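# Place the handle alone on the pad, posed as pictured

## Task

Set the handle down on the pad by itself, oriented the way the goal picture (the manual reference image) shows it, with every part of it inside the pad's outline, and without tipping over any object.

## Robot and tools

Robot: two arms, left_arm and right_arm, each ending in a parallel two-finger gripper. A two-camera stand sits on the floor behind them. Cameras: cam_low (fixed), cam_left_wrist and cam_right_wrist (carried on the grippers), all 672x504. Loose objects can now and then get a brief push from outside.

Frames. The scene frame has its origin at table-top height, midway between the nominal arm bases: +z up, +x out over the table, +y toward left_arm (arm names do not match image sides). Calibrated bases: left_arm at (+0.012, +0.279, 0) m, quat_wxyz (+1.000, 0, 0, -0.027); right_arm at (+0.006, -0.222, 0) m, quat_wxyz (+1.000, 0, 0, -0.014). Every hand pose, velocity, target and wrist-camera pose is given in that arm's own base frame; fixed cameras and the table use the scene frame. On the gripper, fingers point along its +z axis and separate along its y axis. end_effector_position is the spot between the finger pads, roughly 1 cm short of the tips. Reported positions and orientations may be off by a few centimetres, more at long reach.

The 16-number row used by both motion tools: one flat list covering both arms, always all 16 numbers even if one arm is idle. Order: left_arm x, y, z (metres), qw, qx, qy, qz (unit quaternion, w first), opening; then the same eight for right_arm. Position and quaternion are absolute targets in that arm's base frame, not offsets. Opening runs -1 (shut) to +1 (fully open, 0.094 m) and is an absolute command; sending 0 is a real command, so repeat an arm's current value to leave it alone. To hold an arm still, resend the exact pose it reported in the last result before it began resting, plus the desired opening. To keep an orientation, repeat the same commanded quaternion rather than copying the drifted reported one.

execute_actions(actions, cameras): actions is a list of actions; each action is up to 15 rows, one per 1/30 s step, and a short action repeats its last row to fill 15 steps. Each target must lie within 0.6 m of the gripper's position at the start of that action along each gripper axis, or the action is rejected for both arms; a malformed or out-of-range first action rejects the whole call. An empty actions list returns all camera images and the full state. cameras: names, ["all"], or []; an unknown name voids the call.

move(target, speed, blend, opening_speed, grip_force, blocking, cameras): straight-line paths from each arm's Hand target to the row(s) given; target is one 16-number row or a list of up to 15 rows, with no 0.6 m limit. speed in m/s, 0.002 to 4.3, default 0.25 (rotation up to twice that in rad/s); one value or one per target. blend in metres rounds corners in a list; 0 stops at each point. opening_speed: opening scale units per second, 0.2 or more. grip_force: newtons per finger pad, 10 to 50, one value or one per arm; persists; lower values close slowly. blocking=false returns after about 0.5 s while the move continues; a new move replaces it. Moves do not avoid obstacles or the other arm and stop after 10 s. The result adds a move: line (done, off_target, moving, held, fault, and limits such as paced or held). done means within 10 mm and 2 degrees; it says nothing about contact.

wait(seconds 0 to 10), stop() to brake a running move, zoom_image(camera, region [x0,y0,x1,y1] pixels, at most 504x504, from the newest images), show_instructions() to see the goal picture, finished_scene(scene 1 or 2) to end the scene irreversibly.

Results: end_effector_position and quaternion per arm; Hand target (where the arm is actually being driven, often short of the command, so re-send the rest); Tool commands; grip_measured on the opening scale (reads up to 2.5 mm wide when empty, narrower than the part under squeeze); Joint positions (last value is opening in metres) and torques; step readings; MOTOR HOT or OVER-TEMPERATURE FAULT lines. Joint ranges (rad): waist ±2.880, shoulder 0 to 3.142, elbow 0 to 3.019, wrist pitch -1.693 to 1.571, wrist yaw ±1.571, wrist roll ±2.094. The controller clips commanded orientation to 40 degrees from measured each step.

Cautions: never let the task object or anything else fall or leave the table; release only when the part is resting; avoid fast contact and targets driven deep past a surface; keep the grippers, wrist cameras and fingers well apart, since a press between the arms can fail the scene; route paths around an arm's own base; avoid long stretched holds that heat motors; to release, command an opening well above grip_measured. Check the final placement in images before calling finished_scene.

Each tool is called after "Emit:" by a JSON object that holds its "api" and its "payload", one argument or row to a line.

Reference images:

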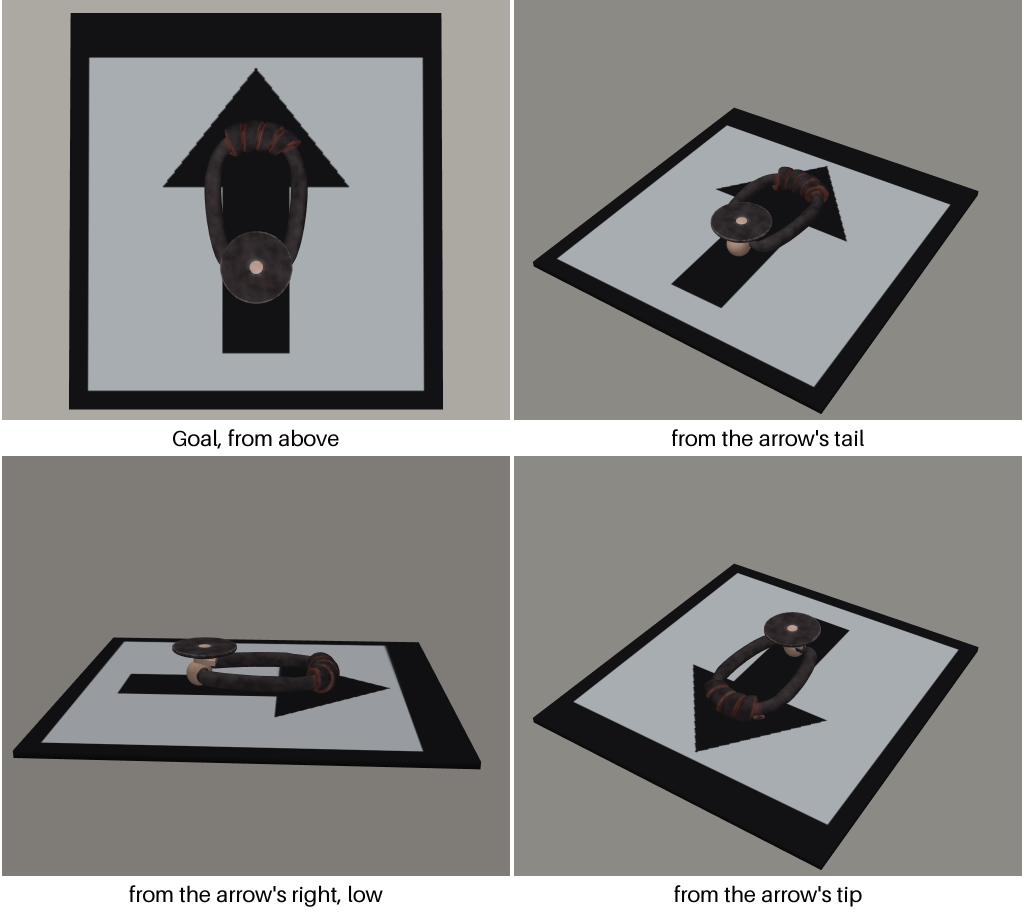

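## Session

Emit:
{"api": "execute_actions", "payload": {
  "actions": []
}}

Scene clock: 0.00 s.
left_arm: end_effector_position=(+0.2703, +0.4041, +0.3314) grip_measured=+1.000 end_effector_quat_wxyz=(+0.448, -0.324, +0.681, +0.481) | right_arm: end_effector_position=(+0.2658, -0.1618, +0.3228) grip_measured=+1.000 end_effector_quat_wxyz=(+0.758, +0.449, +0.466, -0.080)
Joint positions: left_arm=[0.833 1.044 0.709 0.185 -0.428 0.315 0.094] | right_arm=[-0.19 0.457 0.248 0.417 0.671 0.531 0.094]
Joint velocities: within noise
Joint torques (N m): no reading
Heat: left arm: hottest waist 42 °C; right arm: hottest wrist roll 41 °C.
Hand target: left_arm +0.2730, +0.4070, +0.3484; +0.459, -0.323, +0.670, +0.486 | right_arm +0.2664, -0.1619, +0.3410; +0.767, +0.448, +0.453, -0.074
Tool commands: left_gripper/opening=+1.0 right_gripper/opening=+1.0

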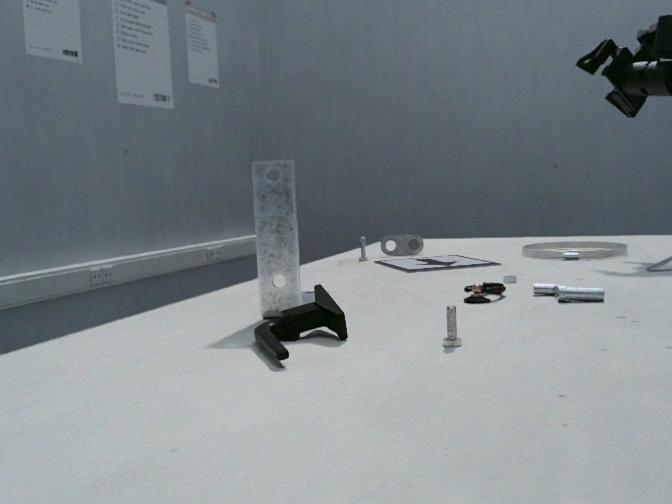

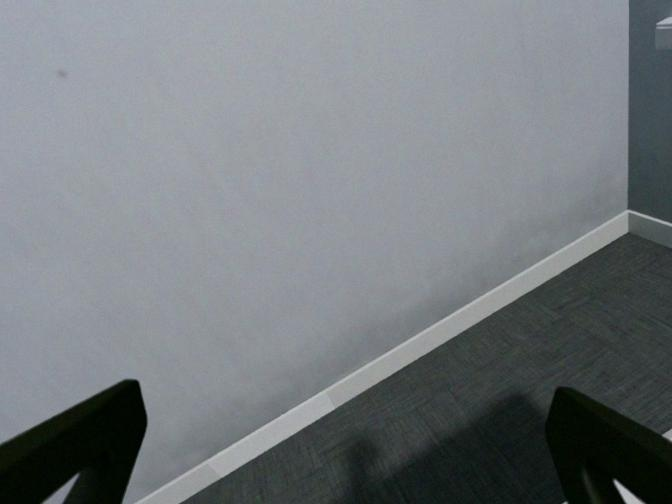

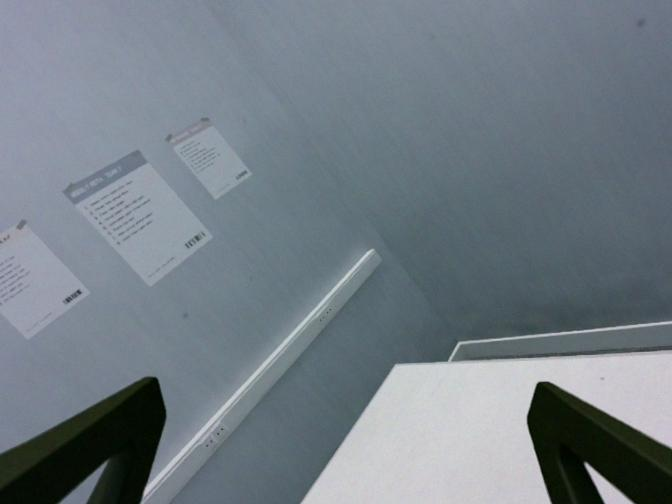

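Emit:
{"api": "zoom_image", "payload": {
  "camera": "cam_low",
  "region": [340, 220, 672, 370]
}}

Emit:
{"api": "zoom_image", "payload": {
  "camera": "cam_low",
  "region": [230, 150, 460, 380]
}}

Scaled by 1.518 from the camera's 672x504 image, which has a finer 960x720 frame.

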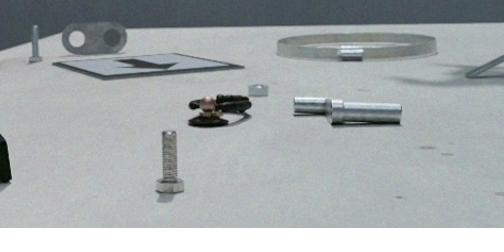

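Scaled by 2.191 from the camera's 672x504 image, which has a finer 960x720 frame.

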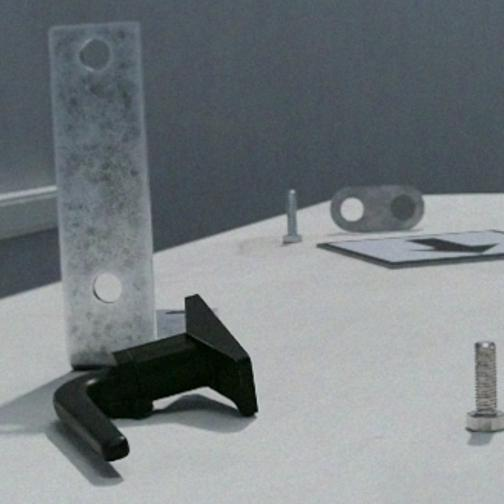

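Emit:
{"api": "move", "payload": {
  "target": [0.30, 0.0, 0.36, 0.259, 0, 0.966, 0, 1, 0.30, 0.0, 0.36, 0.259, 0, 0.966, 0, 1],
  "speed": 0.4,
  "cameras": ["all"]
}}

Scene clock: 4.13 s.
left_arm: end_effector_position=(+0.2949, +0.0030, +0.3402) grip_measured=+1.000 end_effector_quat_wxyz=(+0.245, +0.001, +0.970, +0.003) | right_arm: end_effector_position=(+0.2934, -0.0034, +0.3313) grip_measured=+1.000 end_effector_quat_wxyz=(+0.234, +0.011, +0.972, -0.001)
Joint positions: left_arm=[0.012 0.811 1.094 -1.359 0.001 0.013 0.094] | right_arm=[-0.007 0.815 1.078 -1.361 0.004 0.015 0.094]
Joint torques (N m): left_arm=[0.79 -0.09 12.26 0.51 0.03 -0.03] | right_arm=[1.49 -2.96 15.25 0.84 -0.27 -0.09]
Heat: left arm: hottest waist 42 °C; right arm: hottest wrist roll 41 °C.
Hand target: left_arm +0.2994, +0.0000, +0.3597; +0.259, +0.000, +0.966, +0.000 | right_arm +0.2989, -0.0002, +0.3594; +0.259, +0.000, +0.966, +0.000
Off the commanded pose: left_arm 0.021 m, 2 deg | right_arm 0.030 m, 3 deg.
move: off_target (left_arm, right_arm)

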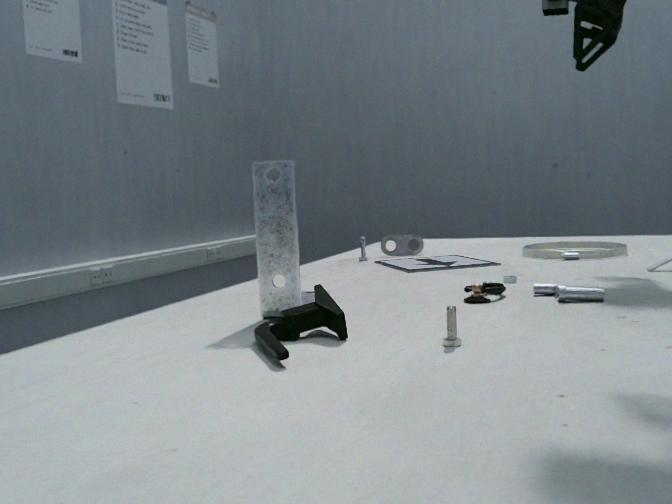

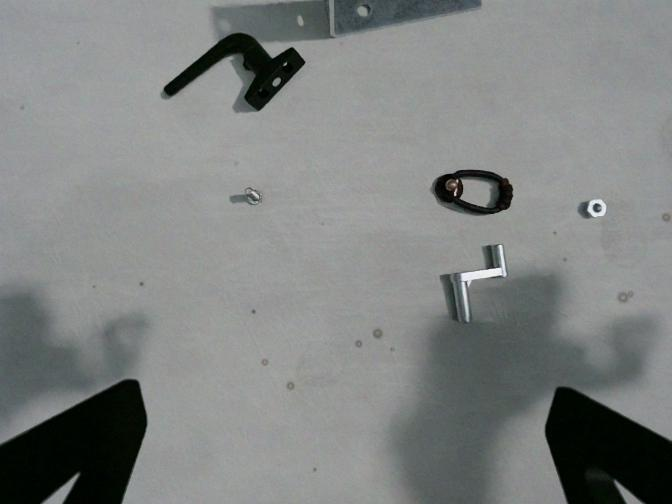

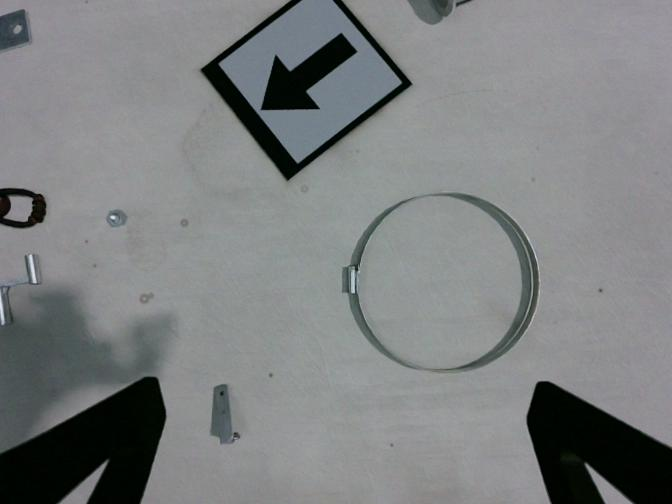

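Emit:
{"api": "zoom_image", "payload": {
  "camera": "cam_left_wrist",
  "region": [400, 140, 560, 260]
}}

Emit:
{"api": "zoom_image", "payload": {
  "camera": "cam_low",
  "region": [440, 260, 540, 320]
}}

Emit:
{"api": "zoom_image", "payload": {
  "camera": "cam_right_wrist",
  "region": [150, 0, 470, 240]
}}

Scaled by 3.150 from the camera's 672x504 image, which has a finer 960x720 frame.

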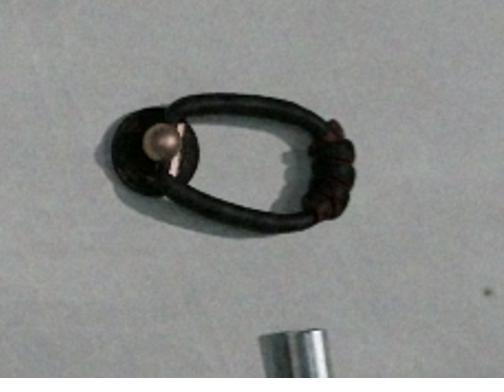

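Scaled by 5.040 from the camera's 672x504 image, which has a finer 960x720 frame.

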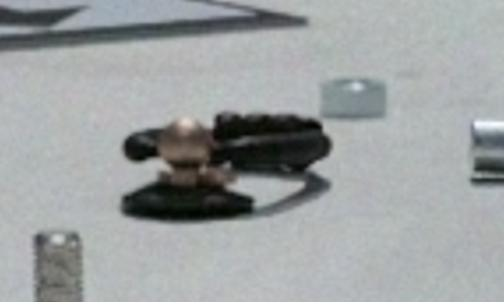

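Scaled by 1.575 from the camera's 672x504 image, which has a finer 960x720 frame.

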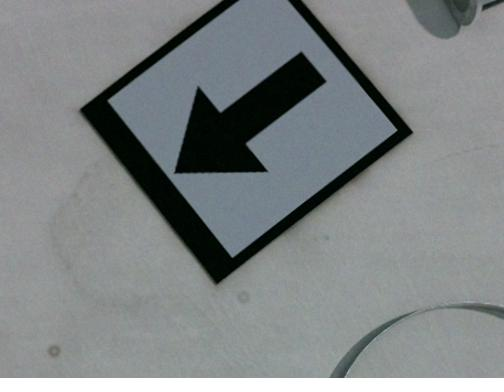

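Emit:
{"api": "move", "payload": {
  "target": [0.22, 0.12, 0.34, 0.259, 0, 0.966, 0, 1, 0.36, 0.28, 0.22, 0, -0.7071, 0.7071, 0, 1],
  "speed": 0.4,
  "cameras": ["all"]
}}

Scene clock: 13.80 s.
left_arm: end_effector_position=(+0.2223, +0.1188, +0.3399) grip_measured=+1.000 end_effector_quat_wxyz=(+0.261, +0.001, +0.965, +0.001) | right_arm: end_effector_position=(+0.3479, +0.2691, +0.1989) grip_measured=+1.000 end_effector_quat_wxyz=(+0.023, +0.701, -0.713, -0.004)
Joint positions: left_arm=[0.725 0.739 1.065 -1.483 0.34 0.655 0.094] | right_arm=[0.659 1.532 1.361 -1.447 -0.002 -0.895 0.094]
Joint torques (N m): left_arm=[2.43 0.67 8.47 0.38 0.36 0.17] | right_arm=[1.03 -12.04 14.2 -0.12 -0.1 -0.11]
Heat: left arm: hottest elbow 42 °C; right arm: hottest wrist roll 41 °C.
Hand target: left_arm +0.2200, +0.1199, +0.3400; +0.259, +0.000, +0.966, +0.000 | right_arm +0.3591, +0.2794, +0.2201; +0.000, +0.707, -0.707, +0.000
Off the commanded pose: left_arm 0.003 m, 0 deg | right_arm 0.027 m, 3 deg.
move: off_target (right_arm)

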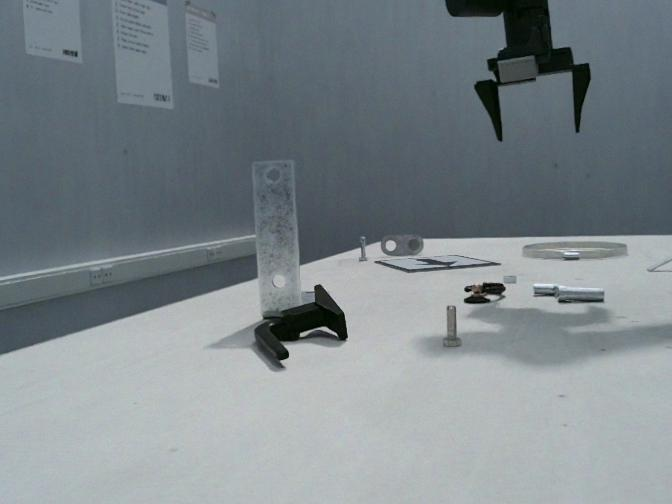

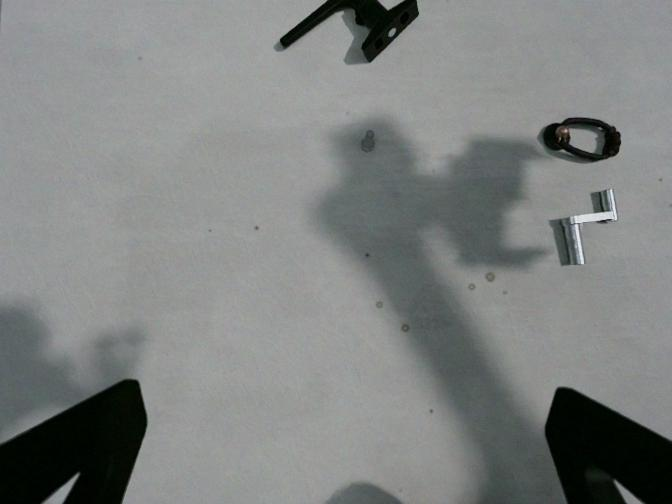

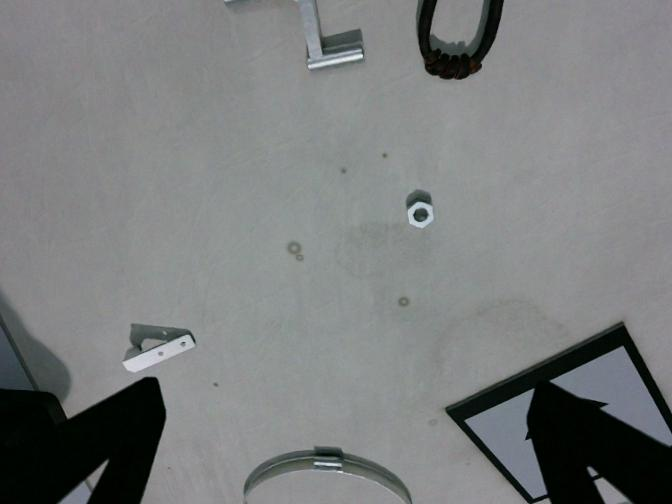

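Emit:
{"api": "move", "payload": {
  "target": [0.22, 0.12, 0.34, 0.259, 0, 0.966, 0, 1, 0.418, 0.335, 0.125, 0, -0.6534, 0.7570, 0, 0.5],
  "speed": 0.25,
  "cameras": ["all"]
}}

Scene clock: 18.97 s.
left_arm: end_effector_position=(+0.2223, +0.1188, +0.3399) grip_measured=+1.000 end_effector_quat_wxyz=(+0.261, +0.001, +0.965, +0.001) | right_arm: end_effector_position=(+0.4036, +0.3164, +0.0994) grip_measured=+0.503 end_effector_quat_wxyz=(-0.037, -0.654, +0.756, +0.003)
Joint positions: left_arm=[0.725 0.739 1.065 -1.483 0.34 0.655 0.094] | right_arm=[0.665 1.802 1.435 -1.278 -0.002 -0.761 0.071]
Joint torques (N m): left_arm=[2.37 0.56 8.47 0.36 0.37 0.19] | right_arm=[1.67 -16.32 13.27 0.42 -0.14 0.18]
Heat: left arm: hottest elbow 42 °C; right arm: hottest elbow 41 °C.
Hand target: left_arm +0.2200, +0.1199, +0.3400; +0.259, +0.000, +0.966, +0.000 | right_arm +0.4168, +0.3340, +0.1256; +0.000, -0.653, +0.757, +0.001
Off the commanded pose: left_arm 0.003 m, 0 deg | right_arm 0.035 m, 4 deg.
move: off_target (right_arm)

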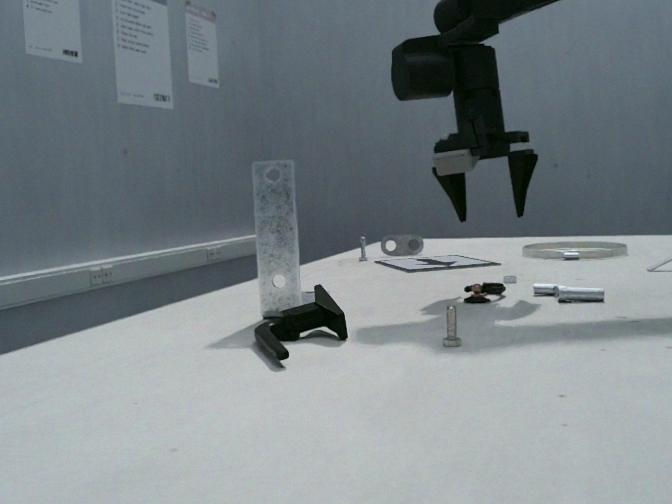

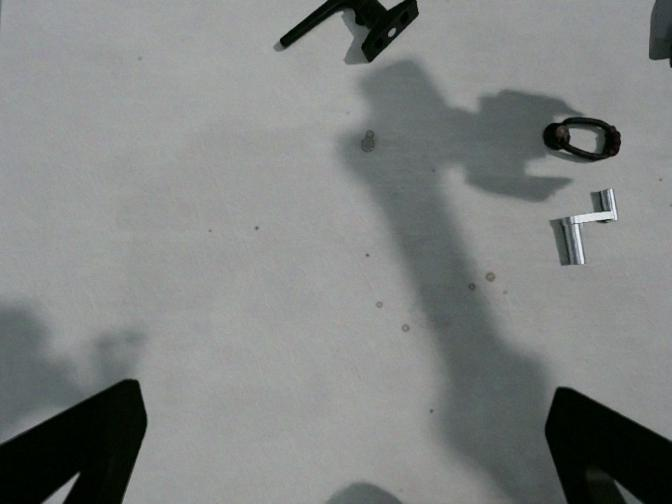

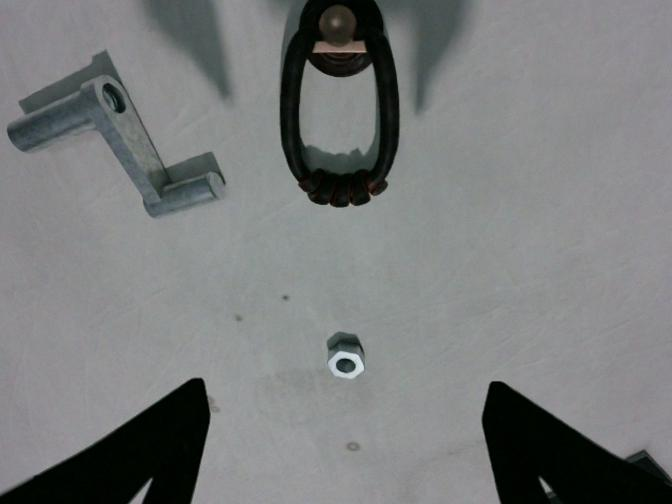

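Emit:
{"api": "move", "payload": {
  "target": [0.22, 0.12, 0.34, 0.259, 0, 0.966, 0, 1, 0.424, 0.375, 0.10, 0, -0.6534, 0.7570, 0, 0.5],
  "speed": 0.2,
  "cameras": ["all"]
}}

Scene clock: 21.40 s.
left_arm: end_effector_position=(+0.2223, +0.1188, +0.3399) grip_measured=+1.000 end_effector_quat_wxyz=(+0.261, +0.001, +0.965, +0.001) | right_arm: end_effector_position=(+0.4083, +0.3599, +0.0847) grip_measured=+0.503 end_effector_quat_wxyz=(-0.026, -0.657, +0.753, +0.001)
Joint positions: left_arm=[0.725 0.739 1.065 -1.483 0.34 0.655 0.094] | right_arm=[0.723 1.879 1.508 -1.252 -0.002 -0.713 0.071]
Joint torques (N m): left_arm=[2.43 0.62 8.47 0.39 0.36 0.19] | right_arm=[0.97 -15.79 13.24 0.46 -0.12 0.14]
Heat: left arm: hottest elbow 42 °C; right arm: hottest elbow 41 °C.
Hand target: left_arm +0.2200, +0.1199, +0.3400; +0.259, +0.000, +0.966, +0.000 | right_arm +0.4231, +0.3744, +0.1005; +0.000, -0.654, +0.757, +0.000
Off the commanded pose: left_arm 0.003 m, 0 deg | right_arm 0.027 m, 3 deg.
move: off_target (right_arm)

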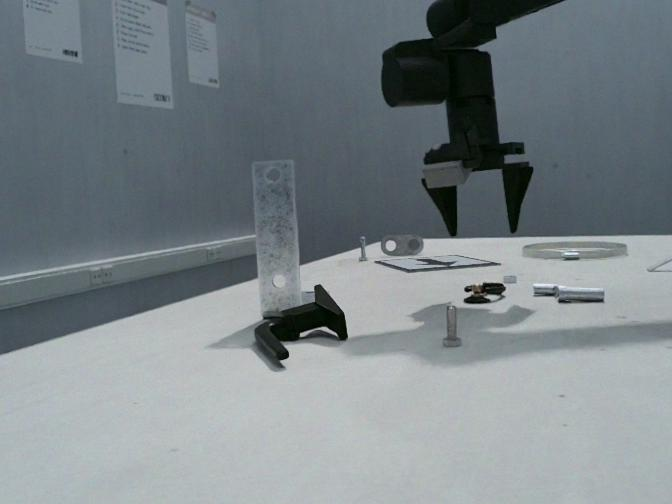

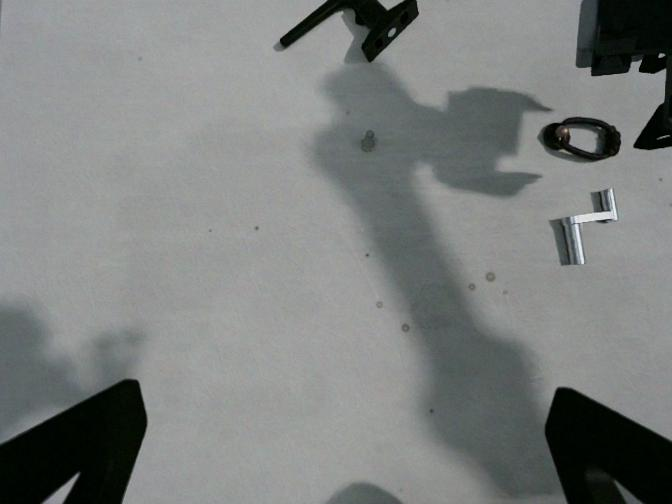

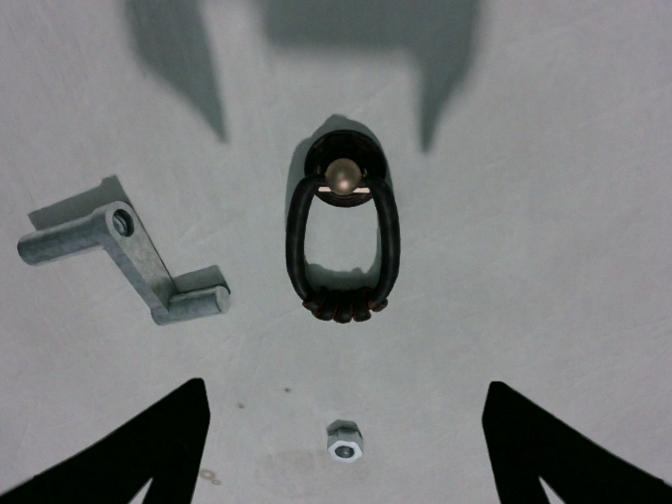

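Emit:
{"api": "move", "payload": {
  "target": [0.22, 0.12, 0.34, 0.259, 0, 0.966, 0, 1, 0.428, 0.402, 0.065, 0.026, -0.653, 0.7565, 0, 0.3],
  "speed": 0.15,
  "cameras": ["cam_low", "cam_right_wrist"]
}}

Scene clock: 23.10 s.
left_arm: end_effector_position=(+0.2223, +0.1188, +0.3399) grip_measured=+1.000 end_effector_quat_wxyz=(+0.261, +0.001, +0.965, +0.001) | right_arm: end_effector_position=(+0.4176, +0.3881, +0.0555) grip_measured=+0.303 end_effector_quat_wxyz=(+0.006, -0.656, +0.755, +0.001)
Joint positions: left_arm=[0.725 0.739 1.065 -1.483 0.34 0.655 0.094] | right_arm=[0.749 1.932 1.508 -1.135 -0.002 -0.682 0.061]
Joint torques (N m): left_arm=[2.37 0.62 8.46 0.39 0.36 0.2] | right_arm=[1.26 -16.56 11.73 0.75 -0.02 0.13]
Heat: left arm: hottest elbow 43 °C; right arm: hottest elbow 42 °C.
Hand target: left_arm +0.2200, +0.1199, +0.3400; +0.259, +0.000, +0.966, +0.000 | right_arm +0.4274, +0.4017, +0.0653; +0.026, -0.653, +0.757, +0.000
Off the commanded pose: left_arm 0.003 m, 0 deg | right_arm 0.020 m, 2 deg.
move: off_target (right_arm)
Images, in order (width x height): cam_low 672x504, cam_right_wrist 672x504.

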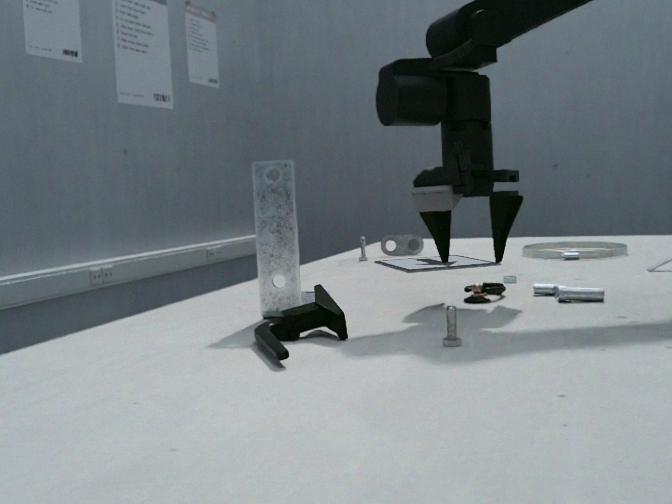

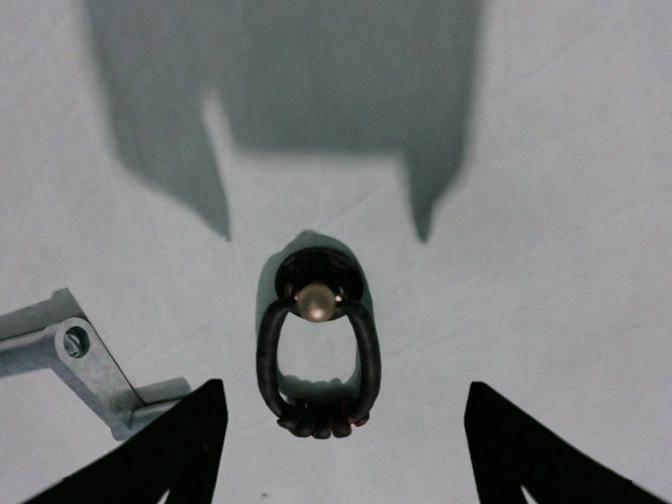

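Emit:
{"api": "move", "payload": {
  "target": [0.22, 0.12, 0.34, 0.259, 0, 0.966, 0, 1, 0.4175, 0.4015, 0.048, 0.022, -0.653, 0.7565, 0, 0.15],
  "speed": 0.1,
  "cameras": ["cam_low", "cam_right_wrist"]
}}

Scene clock: 24.77 s.
left_arm: end_effector_position=(+0.2223, +0.1188, +0.3399) grip_measured=+1.000 end_effector_quat_wxyz=(+0.261, +0.001, +0.965, +0.001) | right_arm: end_effector_position=(+0.4215, +0.3976, +0.0557) grip_measured=+0.153 end_effector_quat_wxyz=(+0.024, -0.654, +0.756, +0.002)
Joint positions: left_arm=[0.725 0.739 1.065 -1.483 0.34 0.655 0.094] | right_arm=[0.757 1.932 1.508 -1.097 -0.001 -0.67 0.054]
Joint torques (N m): left_arm=[2.37 0.67 8.44 0.4 0.37 0.19] | right_arm=[1.55 -16.15 8.16 0.85 -0.01 0.14]
Heat: left arm: hottest elbow 43 °C; right arm: hottest elbow 42 °C.
Hand target: left_arm +0.2200, +0.1199, +0.3400; +0.259, +0.000, +0.966, +0.000 | right_arm +0.4175, +0.4013, +0.0480; +0.022, -0.653, +0.757, +0.000
Off the commanded pose: left_arm 0.003 m, 0 deg | right_arm 0.010 m, 0 deg.
move: done
Images, in order (width x height): cam_low 672x504, cam_right_wrist 672x504.

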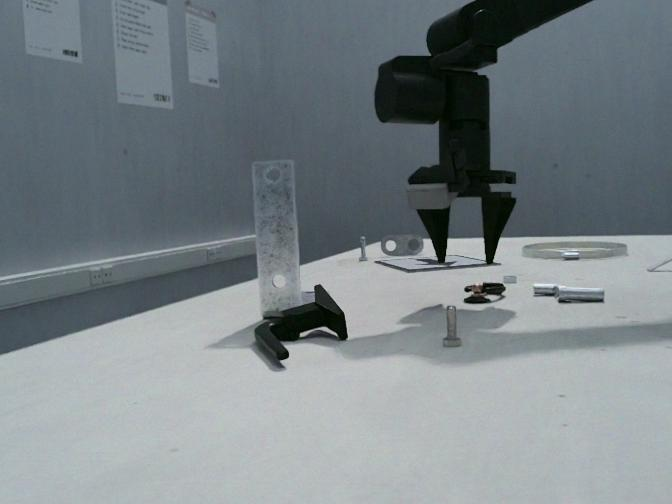

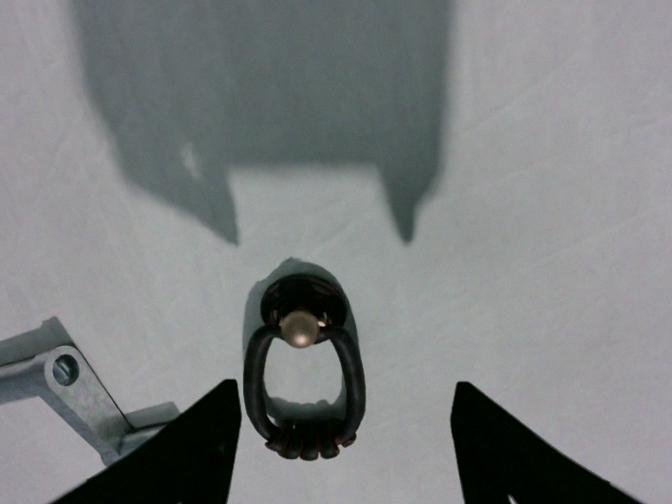

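Emit:
{"api": "move", "payload": {
  "target": [0.22, 0.12, 0.34, 0.259, 0, 0.966, 0, 1, 0.399, 0.382, 0.030, 0.022, -0.653, 0.7565, 0, 0.15],
  "speed": 0.1,
  "cameras": ["cam_low", "cam_right_wrist"]
}}

Scene clock: 26.20 s.
left_arm: end_effector_position=(+0.2223, +0.1188, +0.3399) grip_measured=+1.000 end_effector_quat_wxyz=(+0.261, +0.001, +0.965, +0.001) | right_arm: end_effector_position=(+0.3983, +0.3756, +0.0152) grip_measured=+0.153 end_effector_quat_wxyz=(+0.003, -0.654, +0.756, +0.000)
Joint positions: left_arm=[0.725 0.739 1.065 -1.483 0.34 0.655 0.094] | right_arm=[0.757 1.932 1.388 -1.021 -0.001 -0.67 0.054]
Joint torques (N m): left_arm=[2.32 0.73 8.46 0.38 0.36 0.19] | right_arm=[1.38 -18.43 7.88 0.75 -0.06 0.13]
Heat: left arm: hottest elbow 43 °C; right arm: hottest elbow 42 °C.
Hand target: left_arm +0.2200, +0.1199, +0.3400; +0.259, +0.000, +0.966, +0.000 | right_arm +0.3990, +0.3818, +0.0300; +0.022, -0.653, +0.757, +0.000
Off the commanded pose: left_arm 0.003 m, 0 deg | right_arm 0.016 m, 2 deg.
move: off_target (right_arm)
Images, in order (width x height): cam_low 672x504, cam_right_wrist 672x504.

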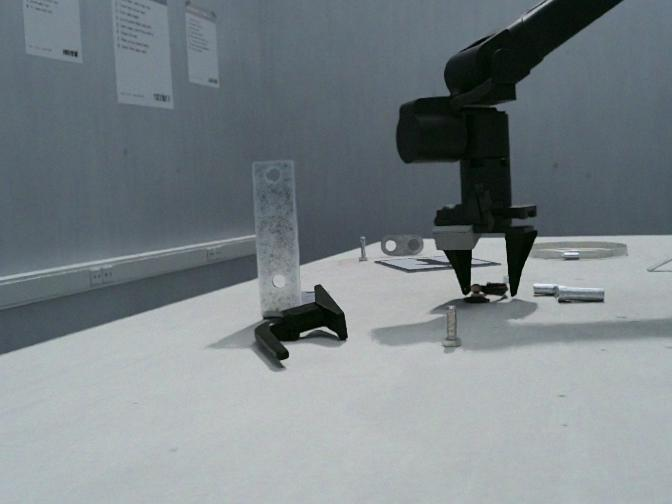

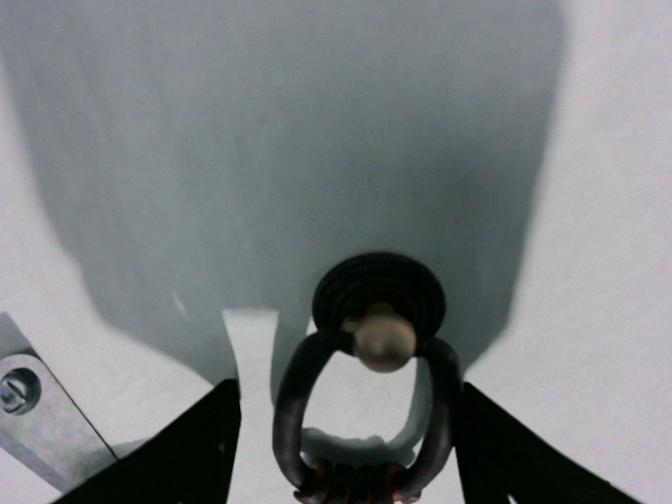

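Emit:
{"api": "zoom_image", "payload": {
  "camera": "cam_low",
  "region": [420, 190, 560, 320]
}}

Emit:
{"api": "zoom_image", "payload": {
  "camera": "cam_right_wrist",
  "region": [200, 240, 520, 504]
}}

Scaled by 3.600 from the camera's 672x504 image, which has a finer 960x720 frame.

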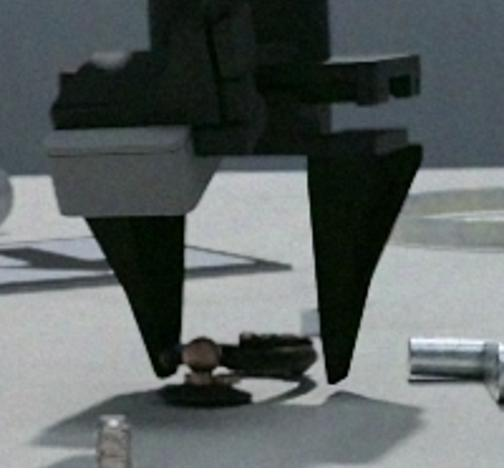

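Scaled by 1.575 from the camera's 672x504 image, which has a finer 960x720 frame.

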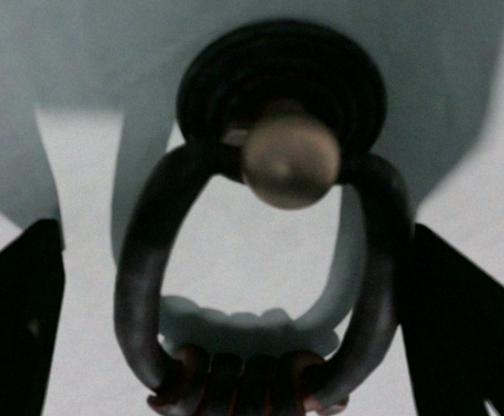

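Emit:
{"api": "move", "payload": {
  "target": [0.22, 0.12, 0.34, 0.259, 0, 0.966, 0, 1, 0.401, 0.368, 0.032, 0.010, -0.653, 0.7565, 0, 0.15],
  "speed": 0.05,
  "cameras": ["cam_low", "cam_right_wrist"]
}}

Scene clock: 27.60 s.
left_arm: end_effector_position=(+0.2223, +0.1188, +0.3399) grip_measured=+1.000 end_effector_quat_wxyz=(+0.261, +0.001, +0.965, +0.001) | right_arm: end_effector_position=(+0.3986, +0.3736, +0.0170) grip_measured=+0.153 end_effector_quat_wxyz=(+0.002, -0.653, +0.757, +0.000)
Joint positions: left_arm=[0.725 0.739 1.065 -1.483 0.34 0.655 0.094] | right_arm=[0.754 1.928 1.388 -1.027 -0.001 -0.67 0.054]
Joint torques (N m): left_arm=[2.43 0.67 8.47 0.38 0.36 0.19] | right_arm=[-0.09 -18.55 7.41 -0.05 -0.11 -0.08]
Heat: left arm: hottest elbow 43 °C; right arm: hottest elbow 42 °C.
Hand target: left_arm +0.2200, +0.1199, +0.3400; +0.259, +0.000, +0.966, +0.000 | right_arm +0.4009, +0.3682, +0.0315; +0.010, -0.653, +0.757, +0.000
Off the commanded pose: left_arm 0.003 m, 0 deg | right_arm 0.016 m, 1 deg.
move: off_target (right_arm)
Images, in order (width x height): cam_low 672x504, cam_right_wrist 672x504.

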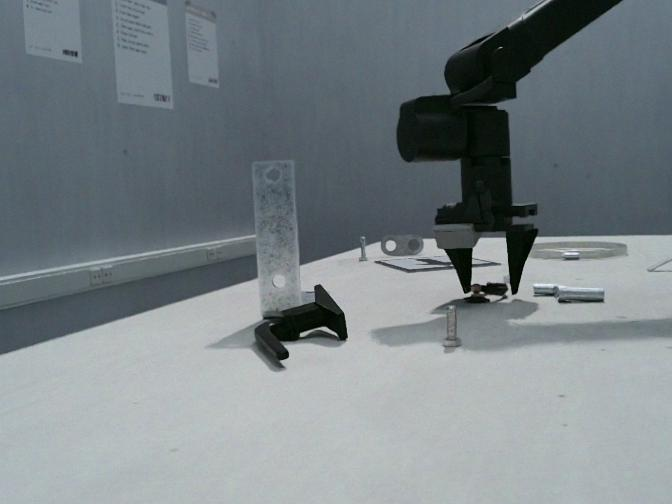

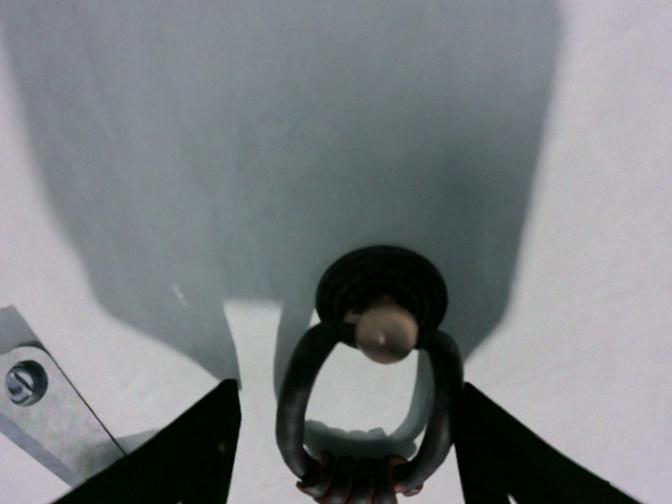

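Emit:
{"api": "move", "payload": {
  "target": [0.22, 0.12, 0.34, 0.259, 0, 0.966, 0, 1, 0.403, 0.359, 0.033, 0.010, -0.653, 0.7565, 0, 0.15],
  "speed": 0.05,
  "cameras": ["cam_right_wrist"]
}}

Scene clock: 28.57 s.
left_arm: end_effector_position=(+0.2223, +0.1188, +0.3399) grip_measured=+1.000 end_effector_quat_wxyz=(+0.261, +0.001, +0.965, +0.001) | right_arm: end_effector_position=(+0.3995, +0.3634, +0.0179) grip_measured=+0.153 end_effector_quat_wxyz=(-0.001, -0.652, +0.758, +0.000)
Joint positions: left_arm=[0.725 0.739 1.065 -1.483 0.34 0.655 0.094] | right_arm=[0.739 1.916 1.371 -1.027 -0.001 -0.682 0.054]
Joint torques (N m): left_arm=[2.37 0.56 8.47 0.39 0.36 0.2] | right_arm=[-0.09 -18.32 7.54 0.08 -0.12 -0.07]
Heat: left arm: hottest elbow 43 °C; right arm: hottest elbow 41 °C.
Hand target: left_arm +0.2200, +0.1199, +0.3400; +0.259, +0.000, +0.966, +0.000 | right_arm +0.4029, +0.3591, +0.0327; +0.010, -0.653, +0.757, +0.000
Off the commanded pose: left_arm 0.003 m, 0 deg | right_arm 0.016 m, 1 deg.
move: off_target (right_arm)
Images, in order (width x height): cam_right_wrist 672x504.

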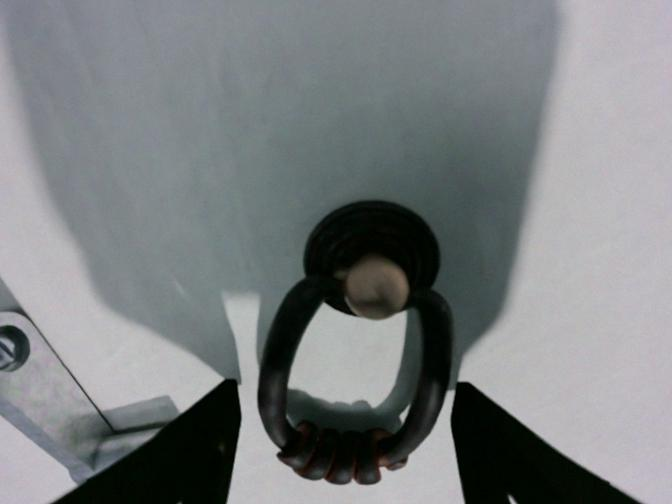

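Emit:
{"api": "move", "payload": {
  "target": [0.22, 0.12, 0.34, 0.259, 0, 0.966, 0, 1, 0.403, 0.359, 0.033, 0.010, -0.653, 0.7565, 0, -0.15],
  "speed": 0.05,
  "grip_force": 10,
  "cameras": ["cam_right_wrist", "cam_low"]
}}

Scene clock: 31.00 s.
left_arm: end_effector_position=(+0.2223, +0.1188, +0.3399) grip_measured=+1.000 end_effector_quat_wxyz=(+0.261, +0.001, +0.965, +0.001) | right_arm: end_effector_position=(+0.3995, +0.3634, +0.0179) grip_measured=-0.051 end_effector_quat_wxyz=(-0.001, -0.652, +0.758, +0.000)
Joint positions: left_arm=[0.725 0.739 1.065 -1.483 0.34 0.655 0.094] | right_arm=[0.739 1.916 1.371 -1.027 -0.001 -0.682 0.045]
Joint torques (N m): left_arm=[2.26 0.67 8.46 0.38 0.36 0.2] | right_arm=[-0.09 -18.37 7.56 0.09 -0.12 -0.1]
Heat: left arm: hottest elbow 43 °C; right arm: hottest elbow 41 °C.
Hand target: left_arm +0.2200, +0.1199, +0.3400; +0.259, +0.000, +0.966, +0.000 | right_arm +0.4029, +0.3591, +0.0327; +0.010, -0.653, +0.757, +0.000
Off the commanded pose: left_arm 0.003 m, 0 deg | right_arm 0.016 m, 1 deg.
grip_force (N): 10, 10
move: off_target (right_arm)
Images, in order (width x height): cam_low 672x504, cam_right_wrist 672x504.

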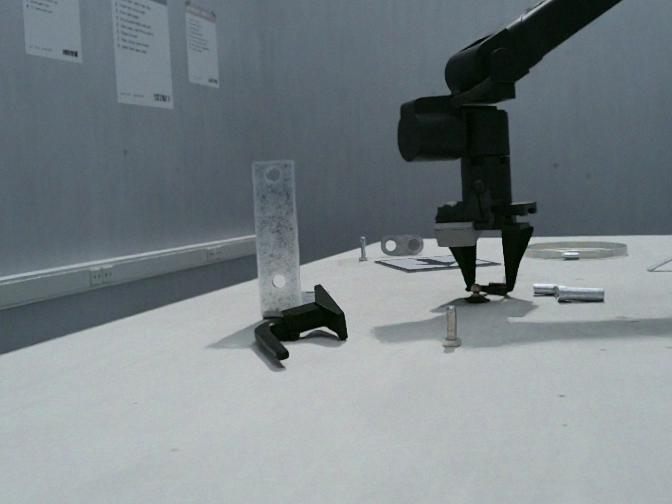

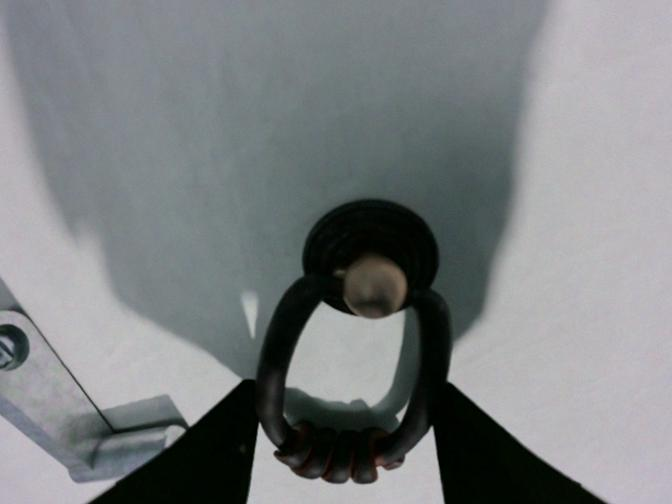

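Emit:
{"api": "move", "payload": {
  "target": [0.22, 0.12, 0.34, 0.259, 0, 0.966, 0, 1, 0.405, 0.364, 0.110, 0.010, -0.653, 0.7565, 0, -0.15],
  "speed": 0.1,
  "cameras": ["cam_right_wrist", "cam_low"]
}}

Scene clock: 32.43 s.
left_arm: end_effector_position=(+0.2223, +0.1188, +0.3399) grip_measured=+1.000 end_effector_quat_wxyz=(+0.261, +0.001, +0.965, +0.001) | right_arm: end_effector_position=(+0.3873, +0.3523, +0.0777) grip_measured=-0.053 end_effector_quat_wxyz=(-0.026, -0.652, +0.758, +0.000)
Joint positions: left_arm=[0.725 0.739 1.065 -1.483 0.34 0.655 0.094] | right_arm=[0.739 1.835 1.423 -1.21 -0.001 -0.682 0.044]
Joint torques (N m): left_arm=[2.37 0.56 8.46 0.38 0.37 0.19] | right_arm=[0.32 -17.73 13.18 -0.13 -0.11 -0.06]
Heat: left arm: hottest elbow 43 °C; right arm: hottest elbow 41 °C.
Hand target: left_arm +0.2200, +0.1199, +0.3400; +0.259, +0.000, +0.966, +0.000 | right_arm +0.4037, +0.3630, +0.1103; +0.010, -0.653, +0.757, +0.000
Off the commanded pose: left_arm 0.003 m, 0 deg | right_arm 0.039 m, 4 deg.
grip_force (N): 10, 10
move: off_target (right_arm)
Images, in order (width x height): cam_low 672x504, cam_right_wrist 672x504.

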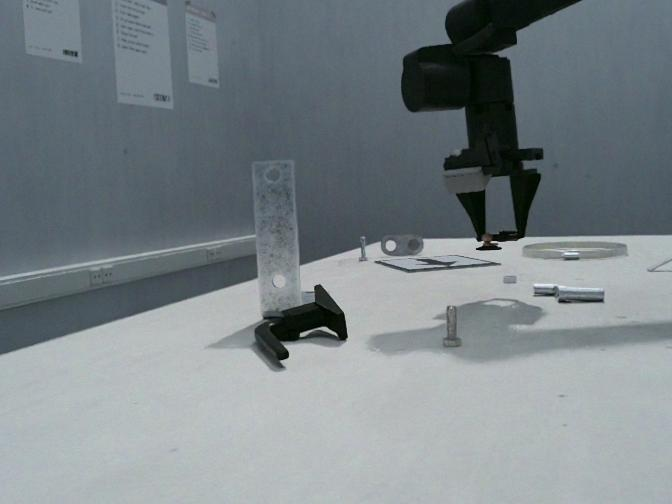

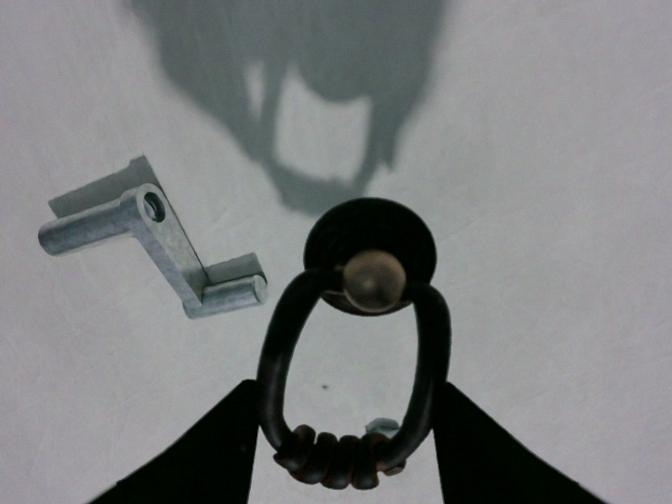

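Emit:
{"api": "move", "payload": {
  "target": [0.22, 0.12, 0.34, 0.259, 0, 0.966, 0, 1, 0.325, 0.14, 0.11, 0.015, -0.653, 0.7565, 0, -0.15],
  "speed": 0.15,
  "cameras": ["cam_right_wrist", "cam_low"]
}}

Scene clock: 37.17 s.
left_arm: end_effector_position=(+0.2223, +0.1188, +0.3399) grip_measured=+1.000 end_effector_quat_wxyz=(+0.261, +0.001, +0.965, +0.001) | right_arm: end_effector_position=(+0.3228, +0.1397, +0.1041) grip_measured=-0.054 end_effector_quat_wxyz=(+0.002, -0.650, +0.760, +0.002)
Joint positions: left_arm=[0.725 0.739 1.065 -1.483 0.34 0.655 0.094] | right_arm=[0.407 1.351 0.911 -1.127 -0.005 -1.007 0.044]
Joint torques (N m): left_arm=[2.37 0.67 8.43 0.38 0.36 0.2] | right_arm=[0.38 -10.17 8.42 0.64 -0.36 -0.09]
Heat: left arm: hottest elbow 43 °C; right arm: hottest elbow 42 °C.
Hand target: left_arm +0.2200, +0.1199, +0.3400; +0.259, +0.000, +0.966, +0.000 | right_arm +0.3250, +0.1399, +0.1100; +0.015, -0.653, +0.757, +0.000
Off the commanded pose: left_arm 0.003 m, 0 deg | right_arm 0.006 m, 2 deg.
grip_force (N): 10, 10
move: done
Images, in order (width x height): cam_low 672x504, cam_right_wrist 672x504.

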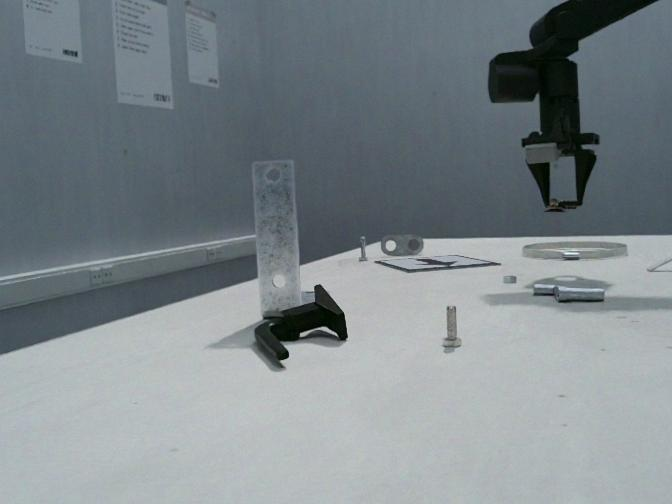

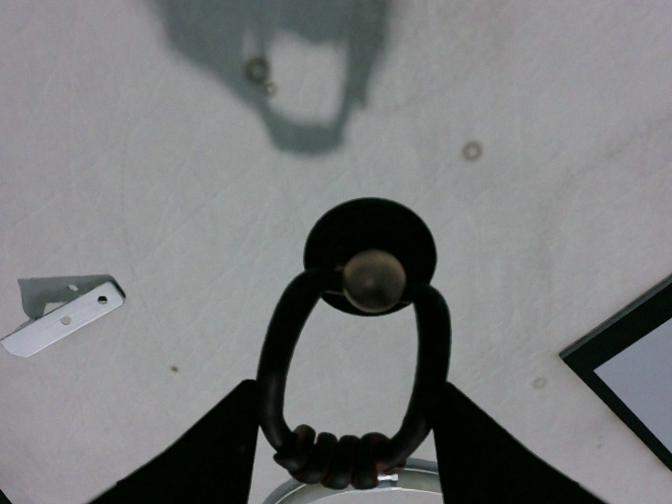

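Emit:
{"api": "move", "payload": {
  "target": [0.22, 0.12, 0.34, 0.259, 0, 0.966, 0, 1, 0.325, 0.185, 0.070, 0.015, -0.653, 0.7565, 0, -0.15],
  "speed": 0.15,
  "cameras": ["cam_right_wrist", "cam_low"]
}}

Scene clock: 38.67 s.
left_arm: end_effector_position=(+0.2223, +0.1188, +0.3399) grip_measured=+1.000 end_effector_quat_wxyz=(+0.261, +0.001, +0.965, +0.001) | right_arm: end_effector_position=(+0.3234, +0.1826, +0.0695) grip_measured=-0.054 end_effector_quat_wxyz=(+0.009, -0.657, +0.754, +0.001)
Joint positions: left_arm=[0.725 0.739 1.065 -1.483 0.34 0.655 0.094] | right_arm=[0.513 1.441 0.898 -1.01 -0.005 -0.922 0.044]
Joint torques (N m): left_arm=[2.43 0.62 8.46 0.35 0.36 0.19] | right_arm=[1.08 -9.82 8.08 0.76 -0.22 0.17]
Heat: left arm: hottest elbow 43 °C; right arm: hottest elbow 42 °C.
Hand target: left_arm +0.2200, +0.1199, +0.3400; +0.259, +0.000, +0.966, +0.000 | right_arm +0.3250, +0.1850, +0.0701; +0.015, -0.653, +0.757, +0.000
Off the commanded pose: left_arm 0.003 m, 0 deg | right_arm 0.003 m, 1 deg.
grip_force (N): 10, 10
move: done
Images, in order (width x height): cam_low 672x504, cam_right_wrist 672x504.

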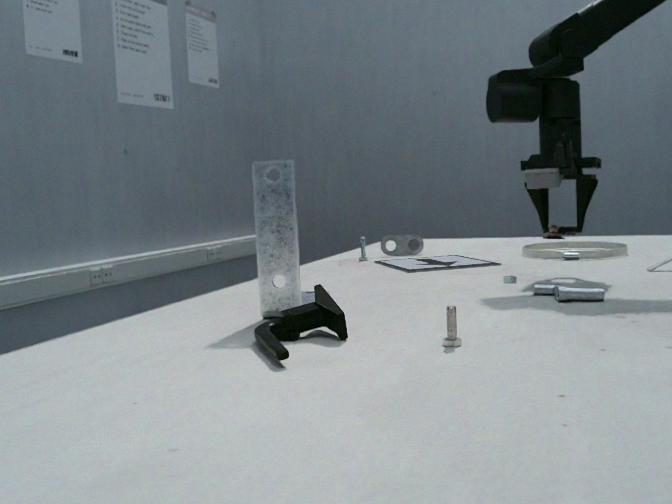

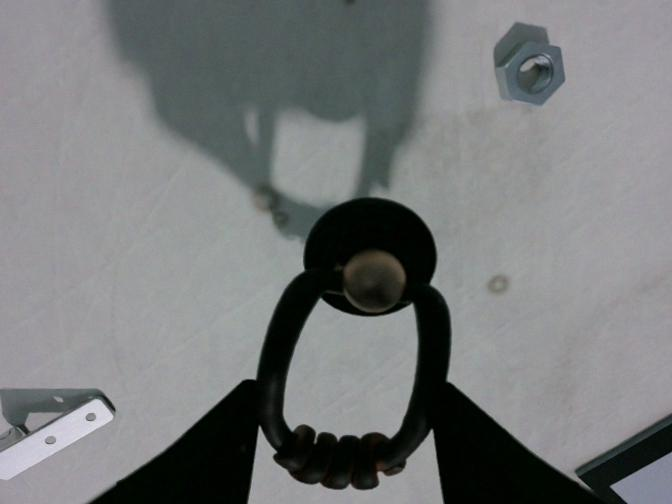

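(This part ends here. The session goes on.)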